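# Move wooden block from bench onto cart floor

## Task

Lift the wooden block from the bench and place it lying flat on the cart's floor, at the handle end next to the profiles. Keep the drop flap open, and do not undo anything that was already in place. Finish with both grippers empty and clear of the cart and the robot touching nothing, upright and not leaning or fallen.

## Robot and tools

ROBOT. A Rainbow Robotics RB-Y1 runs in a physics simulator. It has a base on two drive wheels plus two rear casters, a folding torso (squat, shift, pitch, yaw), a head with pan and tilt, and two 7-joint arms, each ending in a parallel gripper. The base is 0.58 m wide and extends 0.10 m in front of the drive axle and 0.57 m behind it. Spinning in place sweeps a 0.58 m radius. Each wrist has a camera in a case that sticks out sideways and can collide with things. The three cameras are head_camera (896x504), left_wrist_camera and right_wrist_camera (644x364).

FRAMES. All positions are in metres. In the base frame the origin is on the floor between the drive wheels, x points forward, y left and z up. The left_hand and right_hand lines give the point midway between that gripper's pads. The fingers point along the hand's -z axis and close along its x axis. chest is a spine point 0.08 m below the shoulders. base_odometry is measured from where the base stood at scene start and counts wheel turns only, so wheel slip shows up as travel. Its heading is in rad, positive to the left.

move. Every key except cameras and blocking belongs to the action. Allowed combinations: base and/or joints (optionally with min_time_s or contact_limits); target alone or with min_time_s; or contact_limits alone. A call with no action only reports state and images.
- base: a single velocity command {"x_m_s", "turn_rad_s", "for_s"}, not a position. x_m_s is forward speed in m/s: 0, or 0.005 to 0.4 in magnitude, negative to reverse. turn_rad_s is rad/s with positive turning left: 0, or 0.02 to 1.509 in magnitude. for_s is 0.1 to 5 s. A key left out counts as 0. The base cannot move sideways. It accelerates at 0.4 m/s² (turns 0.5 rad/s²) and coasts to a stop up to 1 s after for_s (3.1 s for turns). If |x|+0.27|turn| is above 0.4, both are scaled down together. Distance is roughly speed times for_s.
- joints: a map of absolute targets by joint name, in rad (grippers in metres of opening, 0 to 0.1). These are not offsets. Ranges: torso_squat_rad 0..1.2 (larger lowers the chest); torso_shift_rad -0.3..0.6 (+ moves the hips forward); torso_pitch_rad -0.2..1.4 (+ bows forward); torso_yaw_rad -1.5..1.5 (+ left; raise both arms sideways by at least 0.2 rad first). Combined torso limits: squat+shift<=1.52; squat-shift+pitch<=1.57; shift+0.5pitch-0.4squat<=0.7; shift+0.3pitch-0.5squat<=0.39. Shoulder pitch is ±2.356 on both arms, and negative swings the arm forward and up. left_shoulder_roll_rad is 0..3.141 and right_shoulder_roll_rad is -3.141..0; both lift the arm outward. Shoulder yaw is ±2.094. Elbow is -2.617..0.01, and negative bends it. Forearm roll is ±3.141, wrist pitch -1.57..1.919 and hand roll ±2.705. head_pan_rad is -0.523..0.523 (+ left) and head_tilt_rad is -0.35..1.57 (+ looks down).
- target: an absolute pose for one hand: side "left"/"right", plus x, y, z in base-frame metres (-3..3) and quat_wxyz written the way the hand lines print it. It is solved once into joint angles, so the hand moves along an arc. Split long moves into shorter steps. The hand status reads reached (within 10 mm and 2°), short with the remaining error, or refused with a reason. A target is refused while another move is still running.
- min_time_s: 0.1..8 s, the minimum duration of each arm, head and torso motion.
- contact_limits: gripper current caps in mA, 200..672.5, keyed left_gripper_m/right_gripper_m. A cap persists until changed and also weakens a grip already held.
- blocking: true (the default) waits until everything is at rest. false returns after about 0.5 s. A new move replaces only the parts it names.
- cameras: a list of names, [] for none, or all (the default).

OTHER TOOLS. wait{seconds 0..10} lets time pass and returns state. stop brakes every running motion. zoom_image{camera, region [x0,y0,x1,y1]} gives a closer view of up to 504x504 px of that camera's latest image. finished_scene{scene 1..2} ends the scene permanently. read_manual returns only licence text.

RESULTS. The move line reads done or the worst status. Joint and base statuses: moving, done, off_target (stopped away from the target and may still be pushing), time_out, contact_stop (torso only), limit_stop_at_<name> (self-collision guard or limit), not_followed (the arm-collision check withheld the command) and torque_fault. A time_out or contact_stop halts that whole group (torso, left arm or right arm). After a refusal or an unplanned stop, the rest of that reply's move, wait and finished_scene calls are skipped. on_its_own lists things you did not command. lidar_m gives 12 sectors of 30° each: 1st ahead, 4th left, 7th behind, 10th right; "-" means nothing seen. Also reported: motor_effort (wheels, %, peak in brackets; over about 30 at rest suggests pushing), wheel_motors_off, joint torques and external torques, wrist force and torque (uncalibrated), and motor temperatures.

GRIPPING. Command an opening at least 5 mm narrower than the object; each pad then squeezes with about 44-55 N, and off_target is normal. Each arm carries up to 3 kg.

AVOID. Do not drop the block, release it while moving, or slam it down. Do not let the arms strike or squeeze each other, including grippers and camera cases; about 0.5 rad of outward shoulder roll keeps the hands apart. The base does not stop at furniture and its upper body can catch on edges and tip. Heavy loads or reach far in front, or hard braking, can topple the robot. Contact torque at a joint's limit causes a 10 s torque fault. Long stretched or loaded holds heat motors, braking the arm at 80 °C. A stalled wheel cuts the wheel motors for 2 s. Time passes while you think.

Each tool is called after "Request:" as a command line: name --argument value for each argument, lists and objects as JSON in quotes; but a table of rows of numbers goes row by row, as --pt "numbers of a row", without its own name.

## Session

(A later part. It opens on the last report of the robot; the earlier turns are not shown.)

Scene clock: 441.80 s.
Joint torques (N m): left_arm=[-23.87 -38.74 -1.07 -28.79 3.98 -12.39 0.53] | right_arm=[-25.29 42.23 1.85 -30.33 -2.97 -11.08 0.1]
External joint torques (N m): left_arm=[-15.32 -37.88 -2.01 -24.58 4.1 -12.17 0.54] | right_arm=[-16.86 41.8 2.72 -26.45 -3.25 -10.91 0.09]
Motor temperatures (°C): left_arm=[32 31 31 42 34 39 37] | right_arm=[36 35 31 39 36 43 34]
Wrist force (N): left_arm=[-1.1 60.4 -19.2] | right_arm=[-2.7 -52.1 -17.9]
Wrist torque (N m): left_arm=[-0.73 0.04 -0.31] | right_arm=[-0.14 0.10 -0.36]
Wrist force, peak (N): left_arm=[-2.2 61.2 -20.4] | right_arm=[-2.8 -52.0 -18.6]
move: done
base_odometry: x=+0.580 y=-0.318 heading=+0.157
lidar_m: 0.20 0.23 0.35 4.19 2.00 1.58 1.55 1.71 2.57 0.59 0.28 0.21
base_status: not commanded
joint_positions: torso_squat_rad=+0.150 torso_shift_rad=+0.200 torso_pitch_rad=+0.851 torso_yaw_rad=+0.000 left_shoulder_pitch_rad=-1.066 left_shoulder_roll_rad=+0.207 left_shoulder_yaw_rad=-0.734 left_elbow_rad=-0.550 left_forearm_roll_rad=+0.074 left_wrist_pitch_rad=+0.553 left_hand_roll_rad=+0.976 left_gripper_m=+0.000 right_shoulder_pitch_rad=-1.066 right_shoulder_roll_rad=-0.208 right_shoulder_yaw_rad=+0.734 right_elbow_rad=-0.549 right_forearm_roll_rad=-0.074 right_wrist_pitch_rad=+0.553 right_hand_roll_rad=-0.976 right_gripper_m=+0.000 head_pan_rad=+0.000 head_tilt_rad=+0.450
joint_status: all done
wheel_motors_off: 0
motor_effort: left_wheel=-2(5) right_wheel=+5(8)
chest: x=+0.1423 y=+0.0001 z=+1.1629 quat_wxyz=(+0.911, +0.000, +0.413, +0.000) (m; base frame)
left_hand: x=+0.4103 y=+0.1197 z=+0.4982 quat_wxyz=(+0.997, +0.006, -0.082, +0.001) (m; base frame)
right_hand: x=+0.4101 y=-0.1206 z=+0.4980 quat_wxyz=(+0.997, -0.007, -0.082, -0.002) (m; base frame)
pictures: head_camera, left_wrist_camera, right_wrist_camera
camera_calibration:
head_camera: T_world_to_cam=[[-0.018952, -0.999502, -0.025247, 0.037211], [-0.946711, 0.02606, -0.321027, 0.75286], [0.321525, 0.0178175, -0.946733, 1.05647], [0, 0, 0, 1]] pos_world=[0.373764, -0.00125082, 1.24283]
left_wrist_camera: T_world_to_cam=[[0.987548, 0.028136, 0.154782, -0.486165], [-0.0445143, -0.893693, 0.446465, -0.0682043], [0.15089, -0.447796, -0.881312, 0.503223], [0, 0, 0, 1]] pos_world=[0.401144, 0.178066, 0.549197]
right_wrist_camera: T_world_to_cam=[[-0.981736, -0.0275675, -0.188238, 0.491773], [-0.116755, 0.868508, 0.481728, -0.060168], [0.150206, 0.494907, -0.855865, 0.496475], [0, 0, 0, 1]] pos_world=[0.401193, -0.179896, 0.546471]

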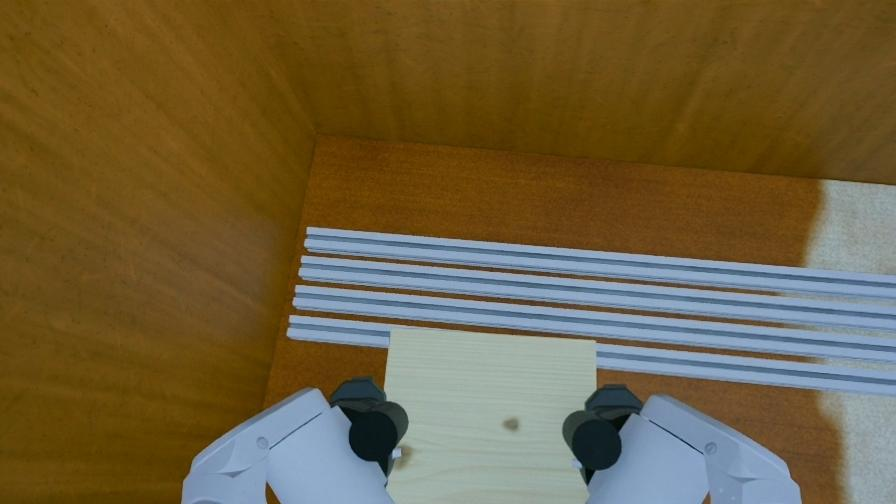

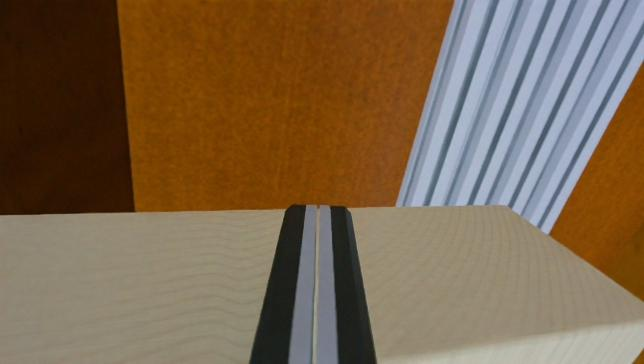

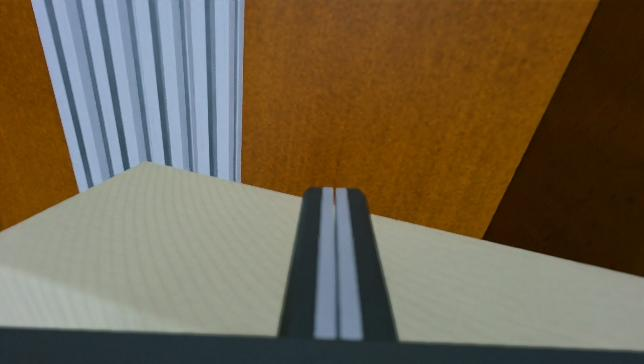

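Request:
move --joints '{"torso_squat_rad":0.6,"torso_shift_rad":0.2}' --min_time_s 3.5

Scene clock: 447.90 s.
Joint torques (N m): left_arm=[-7.44 -43.93 -4.02 -22.81 6.07 -8.99 0.3] | right_arm=[-25.43 44.2 2.52 -31.22 -3.13 -11.66 0.03]
External joint torques (N m): left_arm=[1.25 -43.12 -5 -18.56 6.2 -8.76 0.31] | right_arm=[-16.98 43.79 3.4 -27.34 -3.4 -11.49 0.02]
Motor temperatures (°C): left_arm=[32 31 31 42 35 39 37] | right_arm=[36 36 31 40 36 43 34]
Wrist force (N): left_arm=[23.5 60.1 -12.1] | right_arm=[-4.0 -55.7 -18.2]
Wrist torque (N m): left_arm=[-0.74 0.17 0.09] | right_arm=[-0.18 0.07 -0.40]
Wrist force, peak (N): left_arm=[23.8 61.1 -13.0] | right_arm=[-3.9 -55.9 -19.0]
move: done
base_odometry: x=+0.580 y=-0.318 heading=+0.157
lidar_m: 0.20 0.22 0.35 4.19 2.00 1.57 1.55 1.70 2.57 0.58 0.26 0.21
base_status: not commanded
joint_positions: torso_squat_rad=+0.600 torso_shift_rad=+0.200 torso_pitch_rad=+0.850 torso_yaw_rad=+0.000 left_shoulder_pitch_rad=-1.070 left_shoulder_roll_rad=+0.209 left_shoulder_yaw_rad=-0.734 left_elbow_rad=-0.551 left_forearm_roll_rad=+0.073 left_wrist_pitch_rad=+0.552 left_hand_roll_rad=+0.976 left_gripper_m=+0.000 right_shoulder_pitch_rad=-1.066 right_shoulder_roll_rad=-0.209 right_shoulder_yaw_rad=+0.734 right_elbow_rad=-0.549 right_forearm_roll_rad=-0.074 right_wrist_pitch_rad=+0.553 right_hand_roll_rad=-0.976 right_gripper_m=+0.000 head_pan_rad=+0.000 head_tilt_rad=+0.450
joint_status: all done
wheel_motors_off: 0
motor_effort: left_wheel=-8(9) right_wheel=-2(6)
chest: x=+0.1193 y=+0.0001 z=+1.0510 quat_wxyz=(+0.911, +0.000, +0.412, +0.000) (m; base frame)
left_hand: x=+0.3914 y=+0.1189 z=+0.3876 quat_wxyz=(+0.996, +0.005, -0.085, +0.001) (m; base frame)
right_hand: x=+0.3877 y=-0.1211 z=+0.3863 quat_wxyz=(+0.997, -0.007, -0.082, -0.002) (m; base frame)
pictures: head_camera, left_wrist_camera, right_wrist_camera
camera_calibration:
head_camera: T_world_to_cam=[[-0.0189309, -0.999502, -0.0252647, 0.0339657], [-0.946437, 0.026061, -0.321836, 0.695948], [0.322334, 0.0178188, -0.946458, 0.957552], [0, 0, 0, 1]] pos_world=[0.350663, -0.00125082, 1.13112]
left_wrist_camera: T_world_to_cam=[[0.98653, 0.0276307, 0.16123, -0.452405], [-0.0481554, -0.8929, 0.447673, -0.0194505], [0.156331, -0.449407, -0.879542, 0.405717], [0, 0, 0, 1]] pos_world=[0.381948, 0.177465, 0.438494]
right_wrist_camera: T_world_to_cam=[[-0.981576, -0.0275928, -0.189071, 0.449045], [-0.117067, 0.868892, 0.480959, -0.00810086], [0.151011, 0.494231, -0.856114, 0.404119], [0, 0, 0, 1]] pos_world=[0.378797, -0.180299, 0.434769]

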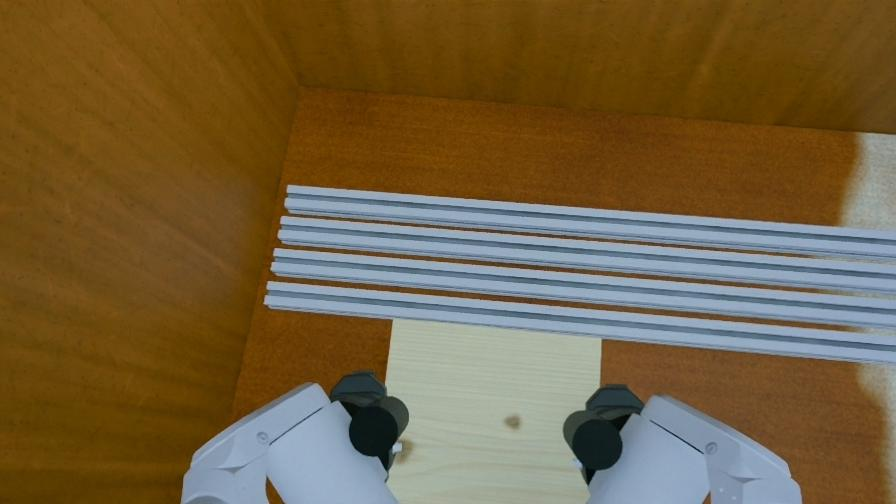

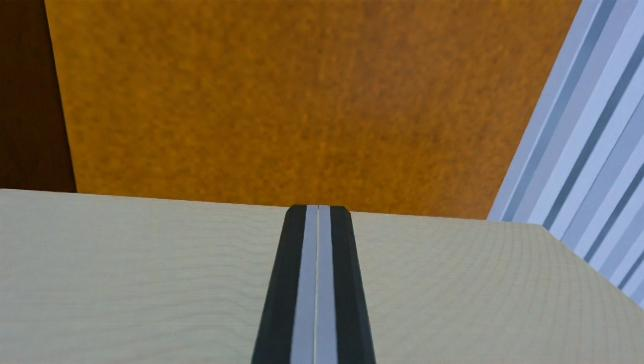

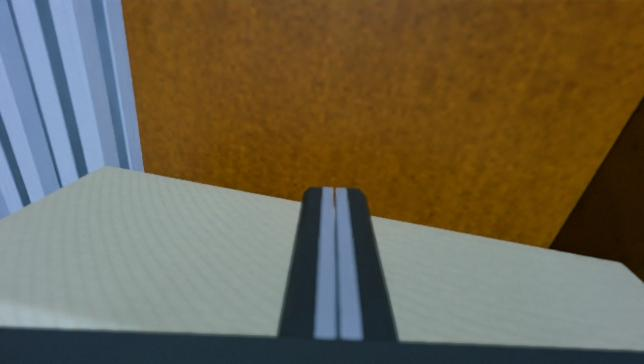

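Request:
move --base '{"x_m_s":0.025,"for_s":0.5}' --cameras '["left_wrist_camera"]'

Scene clock: 455.27 s.
Joint torques (N m): left_arm=[-21.7 -40.12 -2.88 -27.37 4.45 -11.53 0.34] | right_arm=[-24.64 44.04 2.35 -29.85 -3.22 -11.05 0.05]
External joint torques (N m): left_arm=[-13.12 -39.28 -3.83 -23.15 4.58 -11.31 0.35] | right_arm=[-16.21 43.62 3.22 -25.97 -3.49 -10.89 0.04]
Motor temperatures (°C): left_arm=[32 31 31 42 35 38 37] | right_arm=[36 36 31 40 36 43 34]
Wrist force (N): left_arm=[-2.1 59.4 -19.1] | right_arm=[-2.8 -51.3 -17.9]
Wrist torque (N m): left_arm=[-0.72 -0.11 -0.24] | right_arm=[-0.16 0.11 -0.40]
Wrist force, peak (N): left_arm=[22.7 61.8 -12.4] | right_arm=[-4.1 -56.1 -18.5]
move: done
base_odometry: x=+0.592 y=-0.316 heading=+0.157
lidar_m: 0.19 0.21 0.33 4.22 2.00 1.59 1.57 1.71 2.59 0.53 0.27 0.19
base_status: done (sent for 0.5 of 0.5 s)
joint_positions: torso_squat_rad=+0.600 torso_shift_rad=+0.200 torso_pitch_rad=+0.851 torso_yaw_rad=+0.000 left_shoulder_pitch_rad=-1.067 left_shoulder_roll_rad=+0.208 left_shoulder_yaw_rad=-0.734 left_elbow_rad=-0.550 left_forearm_roll_rad=+0.074 left_wrist_pitch_rad=+0.553 left_hand_roll_rad=+0.976 left_gripper_m=+0.000 right_shoulder_pitch_rad=-1.066 right_shoulder_roll_rad=-0.209 right_shoulder_yaw_rad=+0.734 right_elbow_rad=-0.549 right_forearm_roll_rad=-0.074 right_wrist_pitch_rad=+0.553 right_hand_roll_rad=-0.976 right_gripper_m=+0.000 head_pan_rad=+0.000 head_tilt_rad=+0.450
joint_status: not commanded
wheel_motors_off: 0
motor_effort: left_wheel=+1(11) right_wheel=-2(19)
chest: x=+0.1195 y=+0.0001 z=+1.0508 quat_wxyz=(+0.911, +0.000, +0.413, +0.000) (m; base frame)
left_hand: x=+0.3881 y=+0.1196 z=+0.3863 quat_wxyz=(+0.997, +0.006, -0.082, +0.001) (m; base frame)
right_hand: x=+0.3877 y=-0.1208 z=+0.3860 quat_wxyz=(+0.997, -0.007, -0.082, -0.001) (m; base frame)
pictures: left_wrist_camera
camera_calibration:
left_wrist_camera: T_world_to_cam=[[0.987397, 0.0283429, 0.155706, -0.44729], [-0.0448003, -0.893538, 0.446747, -0.0192312], [0.151791, -0.448093, -0.881007, 0.407442], [0, 0, 0, 1]] pos_world=[0.378945, 0.178066, 0.437197]

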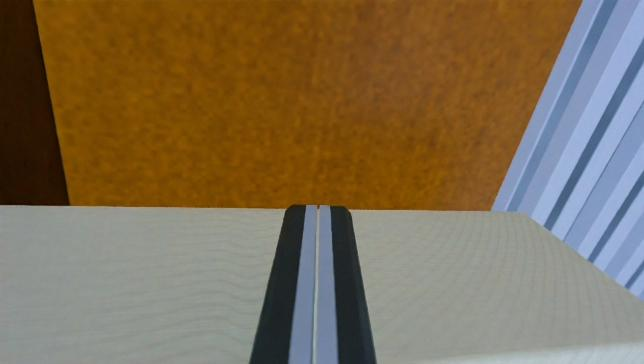

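Request:
move --joints '{"torso_squat_rad":0.64,"torso_shift_rad":0.215}' --min_time_s 1.5 --cameras '["left_wrist_camera","right_wrist_camera"]'

Scene clock: 458.53 s.
Joint torques (N m): left_arm=[-21.74 -39.98 -2.46 -27.26 4.41 -11.48 0.32] | right_arm=[-24.83 44.08 2.17 -29.97 -3.25 -11.01 0.1]
External joint torques (N m): left_arm=[-13.18 -39.14 -3.41 -23.04 4.53 -11.25 0.33] | right_arm=[-16.4 43.67 3.05 -26.09 -3.52 -10.84 0.09]
Motor temperatures (°C): left_arm=[32 31 31 42 35 38 37] | right_arm=[36 36 31 41 36 43 34]
Wrist force (N): left_arm=[-1.2 59.3 -20.0] | right_arm=[-2.9 -50.5 -18.1]
Wrist torque (N m): left_arm=[-0.65 0.04 -0.29] | right_arm=[-0.19 0.11 -0.40]
Wrist force, peak (N): left_arm=[-2.7 60.5 -19.7] | right_arm=[-2.9 -51.7 -17.7]
move: done
base_odometry: x=+0.592 y=-0.316 heading=+0.157
lidar_m: 0.19 0.22 0.34 4.24 2.00 1.59 1.57 1.72 2.60 0.54 0.26 0.20
base_status: not commanded
joint_positions: torso_squat_rad=+0.640 torso_shift_rad=+0.215 torso_pitch_rad=+0.851 torso_yaw_rad=+0.000 left_shoulder_pitch_rad=-1.067 left_shoulder_roll_rad=+0.208 left_shoulder_yaw_rad=-0.734 left_elbow_rad=-0.550 left_forearm_roll_rad=+0.074 left_wrist_pitch_rad=+0.553 left_hand_roll_rad=+0.976 left_gripper_m=+0.000 right_shoulder_pitch_rad=-1.066 right_shoulder_roll_rad=-0.209 right_shoulder_yaw_rad=+0.734 right_elbow_rad=-0.549 right_forearm_roll_rad=-0.074 right_wrist_pitch_rad=+0.553 right_hand_roll_rad=-0.976 right_gripper_m=+0.000 head_pan_rad=+0.000 head_tilt_rad=+0.450
joint_status: all done
wheel_motors_off: 0
motor_effort: left_wheel=+1(2) right_wheel=-2(3)
chest: x=+0.1245 y=+0.0000 z=+1.0331 quat_wxyz=(+0.911, +0.000, +0.413, +0.000) (m; base frame)
left_hand: x=+0.3931 y=+0.1196 z=+0.3686 quat_wxyz=(+0.997, +0.006, -0.082, +0.001) (m; base frame)
right_hand: x=+0.3927 y=-0.1208 z=+0.3683 quat_wxyz=(+0.997, -0.007, -0.082, -0.001) (m; base frame)
pictures: left_wrist_camera, right_wrist_camera
camera_calibration:
left_wrist_camera: T_world_to_cam=[[0.987382, 0.0283881, 0.155792, -0.449525], [-0.0447986, -0.89354, 0.446743, -0.0111431], [0.151889, -0.448086, -0.880993, 0.391133], [0, 0, 0, 1]] pos_world=[0.383945, 0.178066, 0.419597]
right_wrist_camera: T_world_to_cam=[[-0.981623, -0.0276355, -0.188821, 0.450479], [-0.117066, 0.868615, 0.481461, 0.000657995], [0.150707, 0.494717, -0.855887, 0.388049], [0, 0, 0, 1]] pos_world=[0.383796, -0.180097, 0.416869]

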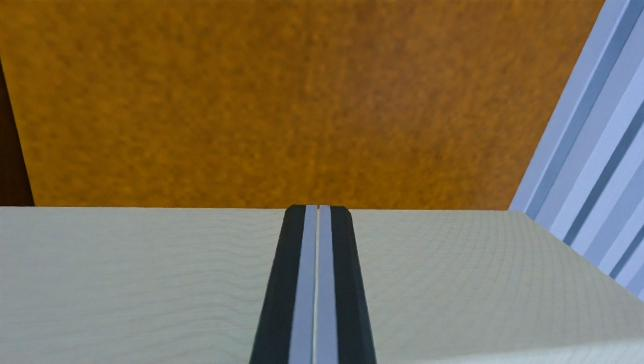

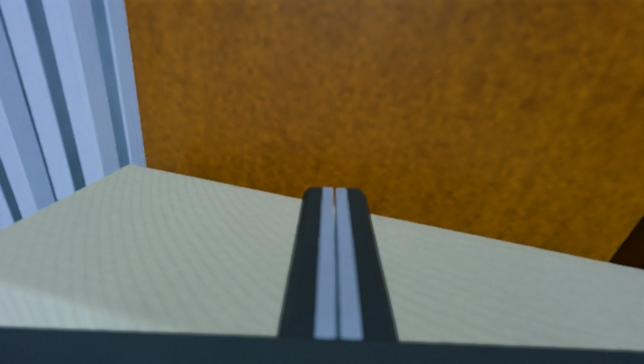

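Request:
move --joints '{"torso_squat_rad":0.675,"torso_shift_rad":0.218}' --min_time_s 1.5 --cameras '["left_wrist_camera"]'

Scene clock: 461.17 s.
Joint torques (N m): left_arm=[-21.88 -39.93 -2.61 -27.28 4.44 -11.61 0.33] | right_arm=[-24.55 44.03 2.45 -29.95 -3.2 -10.98 0.17]
External joint torques (N m): left_arm=[-13.32 -39.08 -3.56 -23.06 4.57 -11.39 0.34] | right_arm=[-16.12 43.61 3.32 -26.07 -3.47 -10.81 0.16]
Motor temperatures (°C): left_arm=[32 31 31 42 35 38 37] | right_arm=[36 36 31 41 36 43 34]
Wrist force (N): left_arm=[-1.1 59.4 -18.9] | right_arm=[-2.2 -50.8 -17.2]
Wrist torque (N m): left_arm=[-0.70 0.05 -0.27] | right_arm=[-0.23 0.17 -0.40]
Wrist force, peak (N): left_arm=[-2.5 60.8 -20.1] | right_arm=[-2.8 -51.5 -17.8]
move: done
base_odometry: x=+0.592 y=-0.316 heading=+0.157
lidar_m: 0.20 0.22 0.35 4.22 2.00 1.58 1.56 1.71 2.59 0.54 0.26 0.19
base_status: not commanded
joint_positions: torso_squat_rad=+0.675 torso_shift_rad=+0.218 torso_pitch_rad=+0.851 torso_yaw_rad=+0.000 left_shoulder_pitch_rad=-1.067 left_shoulder_roll_rad=+0.208 left_shoulder_yaw_rad=-0.734 left_elbow_rad=-0.550 left_forearm_roll_rad=+0.074 left_wrist_pitch_rad=+0.553 left_hand_roll_rad=+0.976 left_gripper_m=+0.000 right_shoulder_pitch_rad=-1.066 right_shoulder_roll_rad=-0.209 right_shoulder_yaw_rad=+0.734 right_elbow_rad=-0.549 right_forearm_roll_rad=-0.074 right_wrist_pitch_rad=+0.553 right_hand_roll_rad=-0.976 right_gripper_m=+0.000 head_pan_rad=+0.000 head_tilt_rad=+0.450
joint_status: all done
wheel_motors_off: 0
motor_effort: left_wheel=+1(2) right_wheel=-2(3)
chest: x=+0.1229 y=+0.0000 z=+1.0181 quat_wxyz=(+0.911, +0.000, +0.413, +0.000) (m; base frame)
left_hand: x=+0.3915 y=+0.1196 z=+0.3537 quat_wxyz=(+0.997, +0.006, -0.082, +0.001) (m; base frame)
right_hand: x=+0.3911 y=-0.1209 z=+0.3534 quat_wxyz=(+0.997, -0.007, -0.082, -0.001) (m; base frame)
pictures: left_wrist_camera
camera_calibration:
left_wrist_camera: T_world_to_cam=[[0.987382, 0.0283881, 0.155792, -0.445609], [-0.0447986, -0.89354, 0.446743, -0.00451362], [0.151889, -0.448086, -0.880993, 0.378161], [0, 0, 0, 1]] pos_world=[0.382345, 0.178066, 0.404597]

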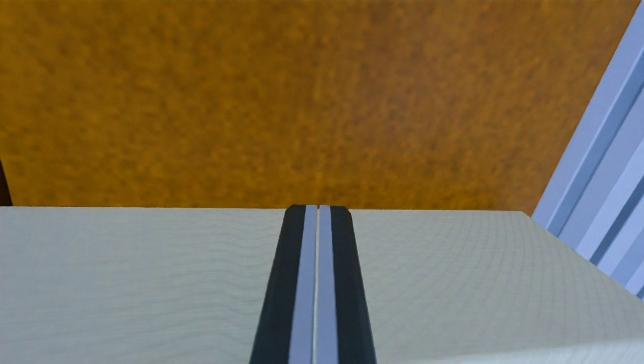

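Request:
move --joints '{"torso_squat_rad":0.705,"torso_shift_rad":0.222}' --min_time_s 1.5 --cameras '["left_wrist_camera","right_wrist_camera"]'

Scene clock: 463.70 s.
Joint torques (N m): left_arm=[-22.19 -39.91 -2.41 -27.51 4.41 -11.7 0.14] | right_arm=[-24.78 43.96 2.32 -29.12 -3.23 -11.16 0.05]
External joint torques (N m): left_arm=[-13.61 -39.07 -3.37 -23.29 4.53 -11.48 0.15] | right_arm=[-16.33 43.55 3.2 -25.24 -3.5 -10.99 0.04]
Motor temperatures (°C): left_arm=[32 31 31 43 35 38 37] | right_arm=[36 36 31 41 36 43 34]
Wrist force (N): left_arm=[-1.1 61.1 -18.8] | right_arm=[-4.5 -53.7 1.3]
Wrist torque (N m): left_arm=[-0.79 -0.05 -0.26] | right_arm=[0.16 0.03 -0.37]
Wrist force, peak (N): left_arm=[-1.5 61.4 -19.3] | right_arm=[-2.6 -51.5 -17.8]
move: done
base_odometry: x=+0.592 y=-0.316 heading=+0.157
lidar_m: 0.19 0.21 0.32 4.24 2.02 1.60 1.57 1.73 2.60 0.54 0.25 0.20
base_status: not commanded
joint_positions: torso_squat_rad=+0.705 torso_shift_rad=+0.222 torso_pitch_rad=+0.850 torso_yaw_rad=+0.000 left_shoulder_pitch_rad=-1.067 left_shoulder_roll_rad=+0.208 left_shoulder_yaw_rad=-0.734 left_elbow_rad=-0.550 left_forearm_roll_rad=+0.074 left_wrist_pitch_rad=+0.553 left_hand_roll_rad=+0.976 left_gripper_m=+0.000 right_shoulder_pitch_rad=-1.066 right_shoulder_roll_rad=-0.209 right_shoulder_yaw_rad=+0.734 right_elbow_rad=-0.550 right_forearm_roll_rad=-0.074 right_wrist_pitch_rad=+0.553 right_hand_roll_rad=-0.976 right_gripper_m=+0.000 head_pan_rad=+0.000 head_tilt_rad=+0.450
joint_status: all done
wheel_motors_off: 0
motor_effort: left_wheel=+1(2) right_wheel=+0(2)
chest: x=+0.1219 y=+0.0000 z=+1.0048 quat_wxyz=(+0.911, +0.000, +0.412, +0.000) (m; base frame)
left_hand: x=+0.3908 y=+0.1196 z=+0.3404 quat_wxyz=(+0.997, +0.006, -0.083, +0.001) (m; base frame)
right_hand: x=+0.3904 y=-0.1208 z=+0.3401 quat_wxyz=(+0.997, -0.007, -0.082, -0.001) (m; base frame)
pictures: left_wrist_camera, right_wrist_camera
camera_calibration:
left_wrist_camera: T_world_to_cam=[[0.987326, 0.0283332, 0.156153, -0.442873], [-0.0449927, -0.893592, 0.446619, 0.00147979], [0.152191, -0.447985, -0.880992, 0.36652], [0, 0, 0, 1]] pos_world=[0.381545, 0.178066, 0.391396]
right_wrist_camera: T_world_to_cam=[[-0.98151, -0.0276195, -0.18941, 0.443069], [-0.117362, 0.868546, 0.481512, 0.0140954], [0.151212, 0.494838, -0.855728, 0.36394], [0, 0, 0, 1]] pos_world=[0.381498, -0.180096, 0.388568]

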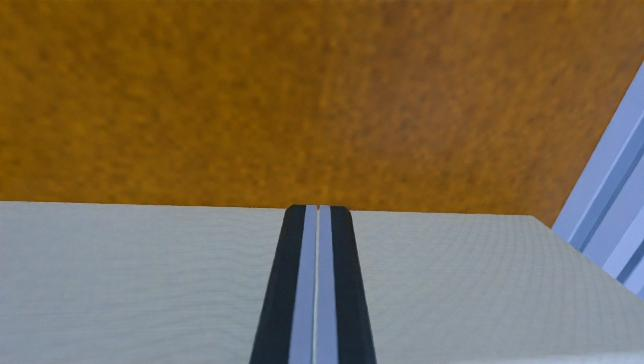

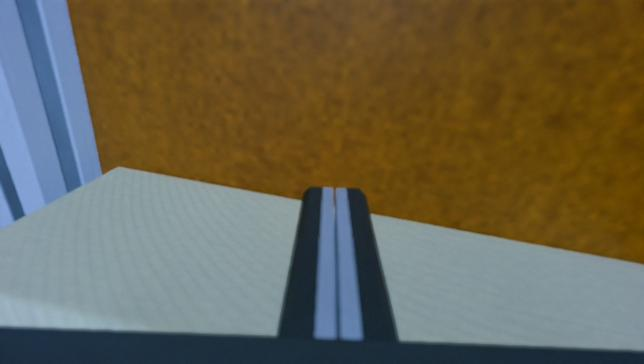

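Request:
move --joints '{"torso_squat_rad":0.722,"torso_shift_rad":0.224}' --min_time_s 1.5 --cameras '["left_wrist_camera","right_wrist_camera"]'

Scene clock: 466.57 s.
Joint torques (N m): left_arm=[-16.85 -43.48 -2.57 -25.95 4.96 -13.34 0.31] | right_arm=[-22.04 45.4 2.11 -27.3 -3.57 -13.22 0.04]
External joint torques (N m): left_arm=[-8.14 -42.7 -3.55 -21.71 5.09 -13.12 0.32] | right_arm=[-13.47 45.02 3.01 -23.39 -3.85 -13.05 0.03]
Motor temperatures (°C): left_arm=[32 31 31 43 35 38 37] | right_arm=[36 37 31 41 36 43 34]
Wrist force (N): left_arm=[2.0 75.3 49.3] | right_arm=[-6.2 -68.5 52.0]
Wrist torque (N m): left_arm=[-1.97 0.37 -0.32] | right_arm=[1.38 -0.32 -0.46]
Wrist force, peak (N): left_arm=[2.5 76.1 50.0] | right_arm=[-6.4 -68.9 56.2]
move: done
base_odometry: x=+0.592 y=-0.316 heading=+0.157
lidar_m: 0.19 0.22 0.32 4.22 2.00 1.60 1.57 1.73 2.59 0.54 0.25 0.20
base_status: not commanded
joint_positions: torso_squat_rad=+0.722 torso_shift_rad=+0.222 torso_pitch_rad=+0.846 torso_yaw_rad=+0.000 left_shoulder_pitch_rad=-1.068 left_shoulder_roll_rad=+0.209 left_shoulder_yaw_rad=-0.734 left_elbow_rad=-0.551 left_forearm_roll_rad=+0.074 left_wrist_pitch_rad=+0.553 left_hand_roll_rad=+0.976 left_gripper_m=+0.000 right_shoulder_pitch_rad=-1.067 right_shoulder_roll_rad=-0.209 right_shoulder_yaw_rad=+0.734 right_elbow_rad=-0.550 right_forearm_roll_rad=-0.074 right_wrist_pitch_rad=+0.553 right_hand_roll_rad=-0.976 right_gripper_m=+0.000 head_pan_rad=+0.000 head_tilt_rad=+0.450
joint_status: all done
wheel_motors_off: 0
motor_effort: left_wheel=+5(6) right_wheel=+3(5)
chest: x=+0.1196 y=+0.0001 z=+0.9979 quat_wxyz=(+0.912, +0.000, +0.411, +0.000) (m; base frame)
left_hand: x=+0.3921 y=+0.1199 z=+0.3348 quat_wxyz=(+0.996, +0.006, -0.085, +0.001) (m; base frame)
right_hand: x=+0.3912 y=-0.1207 z=+0.3345 quat_wxyz=(+0.996, -0.007, -0.085, -0.001) (m; base frame)
pictures: left_wrist_camera, right_wrist_camera
camera_calibration:
left_wrist_camera: T_world_to_cam=[[0.986477, 0.0279707, 0.161497, -0.444765], [-0.0476576, -0.893807, 0.445912, 0.00554262], [0.15682, -0.447579, -0.880387, 0.359427], [0, 0, 0, 1]] pos_world=[0.382649, 0.178266, 0.385791]
right_wrist_camera: T_world_to_cam=[[-0.980635, -0.0278271, -0.193859, 0.443853], [-0.119708, 0.868586, 0.480862, 0.0179248], [0.155002, 0.494756, -0.855097, 0.357306], [0, 0, 0, 1]] pos_world=[0.38202, -0.179997, 0.382956]

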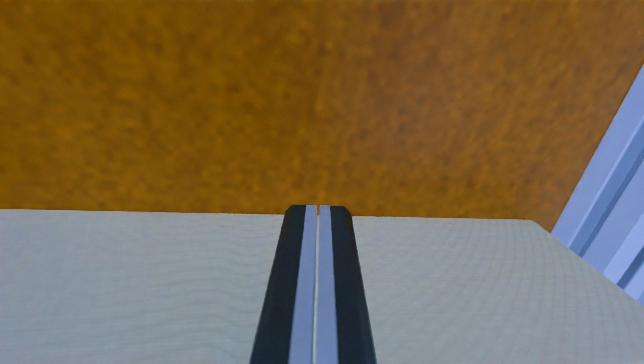

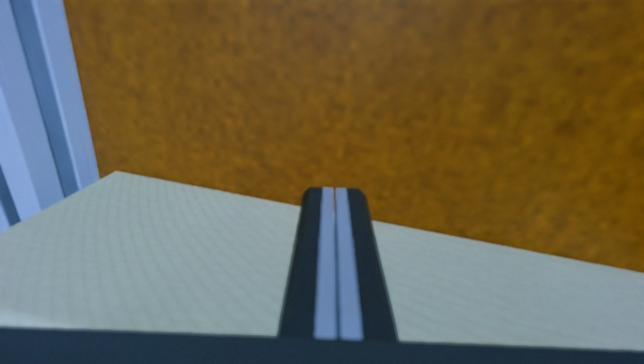

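Request:
move --joints '{"torso_squat_rad":0.714}' --cameras '[]'

Request:
move --joints '{"left_shoulder_roll_rad":0.25,"right_shoulder_roll_rad":-0.25}' --min_time_s 2 --cameras '["head_camera","left_wrist_camera","right_wrist_camera"]'

Scene clock: 468.50 s.
Joint torques (N m): left_arm=[-19.2 -43.11 -2.91 -26.78 4.88 -12.51 0.3] | right_arm=[-22.64 45.24 2.15 -29.3 -3.46 -11.83 0.08]
External joint torques (N m): left_arm=[-10.58 -42.29 -3.87 -22.56 5 -12.29 0.31] | right_arm=[-14.16 44.84 3.03 -25.41 -3.73 -11.66 0.07]
Motor temperatures (°C): left_arm=[32 31 31 43 35 38 37] | right_arm=[36 37 31 41 36 44 34]
Wrist force (N): left_arm=[2.4 65.8 -1.4] | right_arm=[-3.9 -55.8 -4.7]
Wrist torque (N m): left_arm=[-1.25 0.08 -0.26] | right_arm=[0.19 -0.01 -0.44]
Wrist force, peak (N): left_arm=[2.5 76.5 49.1] | right_arm=[-6.0 -68.8 52.7]
move: done
base_odometry: x=+0.592 y=-0.316 heading=+0.157
lidar_m: 0.19 0.21 0.33 4.24 2.01 1.59 1.57 1.71 2.60 0.52 0.26 0.19
base_status: not commanded
joint_positions: torso_squat_rad=+0.714 torso_shift_rad=+0.224 torso_pitch_rad=+0.849 torso_yaw_rad=+0.000 left_shoulder_pitch_rad=-1.067 left_shoulder_roll_rad=+0.208 left_shoulder_yaw_rad=-0.734 left_elbow_rad=-0.550 left_forearm_roll_rad=+0.074 left_wrist_pitch_rad=+0.553 left_hand_roll_rad=+0.976 left_gripper_m=+0.000 right_shoulder_pitch_rad=-1.066 right_shoulder_roll_rad=-0.209 right_shoulder_yaw_rad=+0.734 right_elbow_rad=-0.550 right_forearm_roll_rad=-0.074 right_wrist_pitch_rad=+0.553 right_hand_roll_rad=-0.976 right_gripper_m=+0.000 head_pan_rad=+0.000 head_tilt_rad=+0.450
joint_status: all done
wheel_motors_off: 0
motor_effort: left_wheel=+1(7) right_wheel=-2(6)
chest: x=+0.1217 y=+0.0001 z=+1.0007 quat_wxyz=(+0.911, +0.000, +0.412, +0.000) (m; base frame)
left_hand: x=+0.3918 y=+0.1200 z=+0.3366 quat_wxyz=(+0.996, +0.007, -0.083, +0.001) (m; base frame)
right_hand: x=+0.3911 y=-0.1209 z=+0.3363 quat_wxyz=(+0.997, -0.007, -0.083, -0.001) (m; base frame)
pictures: none
No camera images: "cameras" was empty.

Scene clock: 470.80 s.
Joint torques (N m): left_arm=[-9.07 0.35 0.82 -4.7 0.12 -0.76 0.22] | right_arm=[-10.48 -2.5 0.01 -4.4 -0.24 -0.18 0.16]
External joint torques (N m): left_arm=[-0.32 0.05 -0.32 -0.7 0.28 -0.57 0.23] | right_arm=[-1.85 -1.83 1.07 -0.7 -0.54 -0.04 0.15]
Motor temperatures (°C): left_arm=[32 31 31 42 35 38 37] | right_arm=[36 36 31 40 36 43 34]
Wrist force (N): left_arm=[-2.0 3.5 -7.8] | right_arm=[-2.2 5.6 -3.6]
Wrist torque (N m): left_arm=[-0.56 -0.10 0.03] | right_arm=[-0.61 -0.09 -0.09]
Wrist force, peak (N): left_arm=[2.5 66.5 -3.3] | right_arm=[-3.7 -56.7 -5.4]
move: done
base_odometry: x=+0.592 y=-0.316 heading=+0.157
lidar_m: 0.20 0.21 0.33 4.22 2.01 1.59 1.56 1.72 2.60 0.54 0.25 0.20
base_status: not commanded
joint_positions: torso_squat_rad=+0.714 torso_shift_rad=+0.224 torso_pitch_rad=+0.850 torso_yaw_rad=+0.000 left_shoulder_pitch_rad=-1.070 left_shoulder_roll_rad=+0.250 left_shoulder_yaw_rad=-0.735 left_elbow_rad=-0.556 left_forearm_roll_rad=+0.075 left_wrist_pitch_rad=+0.550 left_hand_roll_rad=+0.976 left_gripper_m=+0.000 right_shoulder_pitch_rad=-1.070 right_shoulder_roll_rad=-0.250 right_shoulder_yaw_rad=+0.735 right_elbow_rad=-0.556 right_forearm_roll_rad=-0.075 right_wrist_pitch_rad=+0.550 right_hand_roll_rad=-0.976 right_gripper_m=+0.000 head_pan_rad=+0.000 head_tilt_rad=+0.450
joint_status: all done
wheel_motors_off: 0
motor_effort: left_wheel=+2(3) right_wheel=-1(2)
chest: x=+0.1220 y=+0.0001 z=+1.0005 quat_wxyz=(+0.911, +0.000, +0.412, +0.000) (m; base frame)
left_hand: x=+0.4041 y=+0.1459 z=+0.3369 quat_wxyz=(+0.995, +0.022, -0.092, +0.003) (m; base frame)
right_hand: x=+0.4038 y=-0.1458 z=+0.3369 quat_wxyz=(+0.995, -0.022, -0.092, -0.003) (m; base frame)
pictures: head_camera, left_wrist_camera, right_wrist_camera
camera_calibration:
head_camera: T_world_to_cam=[[-0.0189371, -0.999502, -0.0252595, 0.0327375], [-0.946508, 0.0260612, -0.321626, 0.682051], [0.322124, 0.0178177, -0.94653, 0.909037], [0, 0, 0, 1]] pos_world=[0.353363, -0.00125082, 1.08062]
left_wrist_camera: T_world_to_cam=[[0.983889, 0.0284938, 0.176498, -0.461756], [-0.0486183, -0.907371, 0.417509, 0.0404097], [0.172045, -0.419363, -0.891367, 0.364514], [0, 0, 0, 1]] pos_world=[0.393568, 0.202688, 0.389543]
right_wrist_camera: T_world_to_cam=[[-0.977686, -0.0286273, -0.208111, 0.459507], [-0.122323, 0.882976, 0.4532, 0.0524844], [0.170783, 0.468545, -0.866775, 0.363544], [0, 0, 0, 1]] pos_world=[0.393587, -0.203524, 0.386953]

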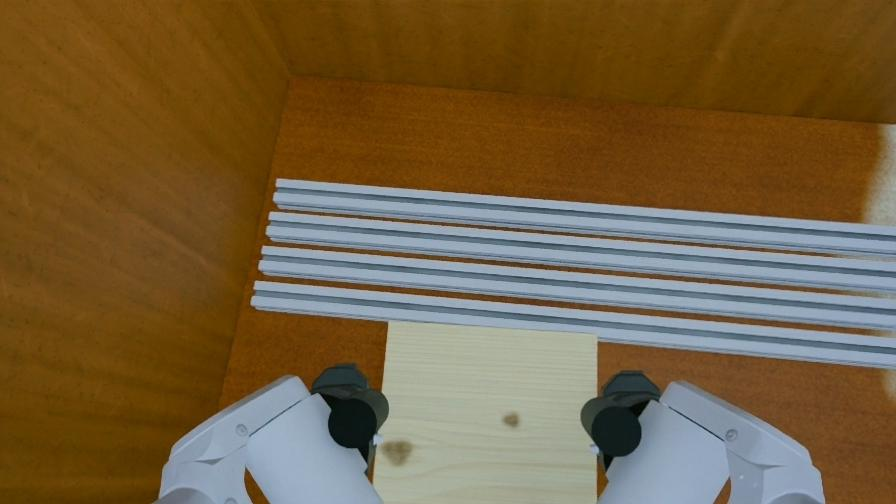

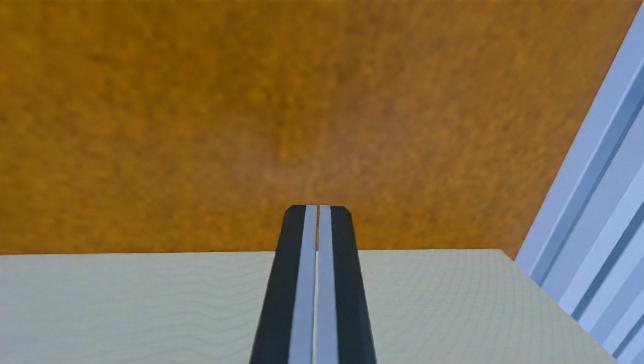

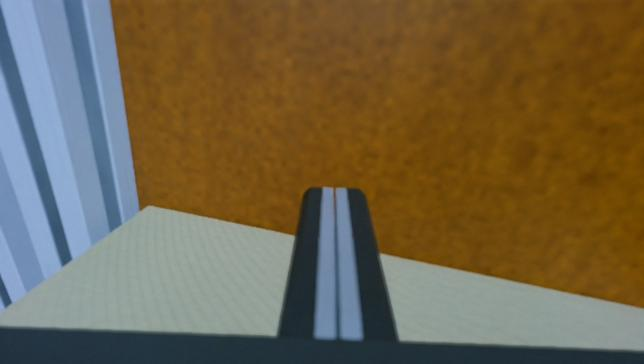

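Request:
move --joints '{"torso_squat_rad":0.15,"torso_shift_rad":0.2,"torso_pitch_rad":0.85}' --min_time_s 2.5 --cameras '[]'

Request:
move --joints '{"torso_squat_rad":0,"torso_shift_rad":0,"torso_pitch_rad":0.37}' --cameras '[]'

Request:
move --base '{"x_m_s":-0.3,"for_s":1.7}' --joints '{"head_tilt_rad":0.6}' --cameras '["head_camera"]'

Scene clock: 475.50 s.
Joint torques (N m): left_arm=[-8.65 0.09 0.58 -4.48 -0.03 -0.69 0.23] | right_arm=[-9.69 -1.74 0.01 -4.16 -0.21 -0.1 0.11]
External joint torques (N m): left_arm=[0.1 -0.21 -0.56 -0.48 0.12 -0.5 0.24] | right_arm=[-1.05 -1.07 1.07 -0.47 -0.51 0.04 0.1]
Motor temperatures (°C): left_arm=[32 31 31 42 35 37 37] | right_arm=[35 35 31 39 36 42 34]
Wrist force (N): left_arm=[-0.9 3.4 -7.2] | right_arm=[-1.2 5.1 -3.0]
Wrist torque (N m): left_arm=[-0.57 0.05 0.09] | right_arm=[-0.54 0.02 -0.09]
Wrist force, peak (N): left_arm=[-1.6 3.6 -8.5] | right_arm=[-2.5 5.5 -3.8]
move: done
base_odometry: x=+0.592 y=-0.316 heading=+0.157
lidar_m: 0.19 0.22 0.33 4.22 2.01 1.59 1.58 1.72 2.61 0.55 0.26 0.20
base_status: not commanded
joint_positions: torso_squat_rad=+0.150 torso_shift_rad=+0.200 torso_pitch_rad=+0.850 torso_yaw_rad=+0.000 left_shoulder_pitch_rad=-1.070 left_shoulder_roll_rad=+0.250 left_shoulder_yaw_rad=-0.735 left_elbow_rad=-0.556 left_forearm_roll_rad=+0.075 left_wrist_pitch_rad=+0.550 left_hand_roll_rad=+0.976 left_gripper_m=+0.000 right_shoulder_pitch_rad=-1.070 right_shoulder_roll_rad=-0.250 right_shoulder_yaw_rad=+0.735 right_elbow_rad=-0.556 right_forearm_roll_rad=-0.075 right_wrist_pitch_rad=+0.550 right_hand_roll_rad=-0.976 right_gripper_m=+0.000 head_pan_rad=+0.000 head_tilt_rad=+0.450
joint_status: all done
wheel_motors_off: 0
motor_effort: left_wheel=+2(3) right_wheel=+2(3)
chest: x=+0.1420 y=+0.0001 z=+1.1631 quat_wxyz=(+0.911, +0.000, +0.412, +0.000) (m; base frame)
left_hand: x=+0.4242 y=+0.1459 z=+0.4995 quat_wxyz=(+0.995, +0.022, -0.092, +0.003) (m; base frame)
right_hand: x=+0.4239 y=-0.1457 z=+0.4994 quat_wxyz=(+0.995, -0.022, -0.092, -0.003) (m; base frame)
pictures: none
No camera images: "cameras" was empty.

Scene clock: 477.93 s.
Joint torques (N m): left_arm=[-18.06 2.82 2.92 -5.43 -0.28 -1.03 0.28] | right_arm=[-19.69 -4.9 -1.8 -5.3 0.3 -0.53 0.23]
External joint torques (N m): left_arm=[1.34 -1.46 -0.09 0.14 0.22 -0.35 0.31] | right_arm=[-0.55 -0.4 0.96 -0.09 -0.38 0.09 0.2]
Motor temperatures (°C): left_arm=[32 31 31 41 35 37 37] | right_arm=[35 35 31 39 36 42 34]
Wrist force (N): left_arm=[-4.2 3.6 -6.8] | right_arm=[-4.6 5.0 -2.4]
Wrist torque (N m): left_arm=[-0.57 -0.16 0.14] | right_arm=[-0.59 -0.23 -0.09]
Wrist force, peak (N): left_arm=[-3.9 3.6 -7.8] | right_arm=[-4.2 5.5 -2.8]
move: done
base_odometry: x=+0.592 y=-0.316 heading=+0.157
lidar_m: 0.19 0.21 0.33 4.22 2.00 1.58 1.57 1.72 2.59 0.54 0.25 0.19
base_status: not commanded
joint_positions: torso_squat_rad=+0.000 torso_shift_rad=+0.000 torso_pitch_rad=+0.370 torso_yaw_rad=+0.000 left_shoulder_pitch_rad=-1.070 left_shoulder_roll_rad=+0.250 left_shoulder_yaw_rad=-0.735 left_elbow_rad=-0.556 left_forearm_roll_rad=+0.075 left_wrist_pitch_rad=+0.550 left_hand_roll_rad=+0.976 left_gripper_m=+0.000 right_shoulder_pitch_rad=-1.070 right_shoulder_roll_rad=-0.250 right_shoulder_yaw_rad=+0.735 right_elbow_rad=-0.556 right_forearm_roll_rad=-0.075 right_wrist_pitch_rad=+0.550 right_hand_roll_rad=-0.976 right_gripper_m=+0.000 head_pan_rad=+0.000 head_tilt_rad=+0.450
joint_status: all done
wheel_motors_off: 0
motor_effort: left_wheel=+0(3) right_wheel=+0(4)
chest: x=-0.1162 y=+0.0001 z=+1.2690 quat_wxyz=(+0.983, +0.000, +0.184, +0.000) (m; base frame)
left_hand: x=+0.4408 y=+0.1459 z=+0.8110 quat_wxyz=(+0.945, +0.021, -0.327, +0.008) (m; base frame)
right_hand: x=+0.4406 y=-0.1457 z=+0.8109 quat_wxyz=(+0.945, -0.021, -0.327, -0.008) (m; base frame)
pictures: none
No camera images: "cameras" was empty.

Scene clock: 480.73 s.
Joint torques (N m): left_arm=[-17.86 3.12 3.44 -5.38 -0.42 -1.08 0.2] | right_arm=[-20.06 -4.88 -1.59 -5.41 0.41 -0.55 0.32]
External joint torques (N m): left_arm=[1.54 -1.16 0.42 0.19 0.09 -0.4 0.23] | right_arm=[-0.93 -0.38 1.17 -0.2 -0.27 0.07 0.29]
Motor temperatures (°C): left_arm=[32 30 31 41 34 36 37] | right_arm=[35 35 31 38 36 41 34]
Wrist force (N): left_arm=[-4.5 2.9 -6.0] | right_arm=[-4.7 4.9 -2.0]
Wrist torque (N m): left_arm=[-0.51 -0.19 0.14] | right_arm=[-0.57 -0.25 -0.10]
Wrist force, peak (N): left_arm=[-5.1 4.0 -6.4] | right_arm=[-5.0 5.5 -1.8]
move: done
base_odometry: x=+0.088 y=-0.396 heading=+0.159
lidar_m: 0.70 0.76 1.89 2.87 1.34 1.07 1.06 1.18 1.77 4.01 0.90 0.72
base_status: done (sent for 1.7 of 1.7 s)
joint_positions: torso_squat_rad=+0.000 torso_shift_rad=+0.000 torso_pitch_rad=+0.370 torso_yaw_rad=+0.000 left_shoulder_pitch_rad=-1.070 left_shoulder_roll_rad=+0.250 left_shoulder_yaw_rad=-0.735 left_elbow_rad=-0.556 left_forearm_roll_rad=+0.075 left_wrist_pitch_rad=+0.550 left_hand_roll_rad=+0.976 left_gripper_m=+0.000 right_shoulder_pitch_rad=-1.070 right_shoulder_roll_rad=-0.250 right_shoulder_yaw_rad=+0.735 right_elbow_rad=-0.556 right_forearm_roll_rad=-0.075 right_wrist_pitch_rad=+0.550 right_hand_roll_rad=-0.976 right_gripper_m=+0.000 head_pan_rad=+0.000 head_tilt_rad=+0.600
joint_status: all done
wheel_motors_off: 0
motor_effort: left_wheel=+22(44) right_wheel=-25(40)
chest: x=-0.1161 y=+0.0001 z=+1.2690 quat_wxyz=(+0.983, +0.000, +0.184, +0.000) (m; base frame)
left_hand: x=+0.4408 y=+0.1460 z=+0.8110 quat_wxyz=(+0.945, +0.021, -0.327, +0.008) (m; base frame)
right_hand: x=+0.4406 y=-0.1457 z=+0.8108 quat_wxyz=(+0.945, -0.021, -0.327, -0.008) (m; base frame)
pictures: head_camera
camera_calibration:
head_camera: T_world_to_cam=[[-0.00972398, -0.999502, -0.0300347, 0.0423665], [-0.791093, 0.026061, -0.611141, 0.917851], [0.611619, 0.0178175, -0.790952, 1.10431], [0, 0, 0, 1]] pos_world=[0.0510984, -0.00125082, 1.43567]

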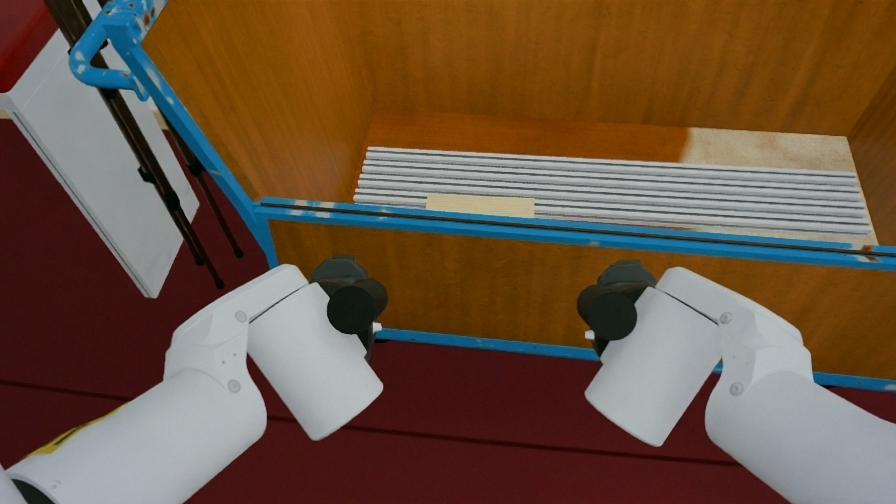

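Request:
finished_scene --scene 2

The scene is finished: the task was done.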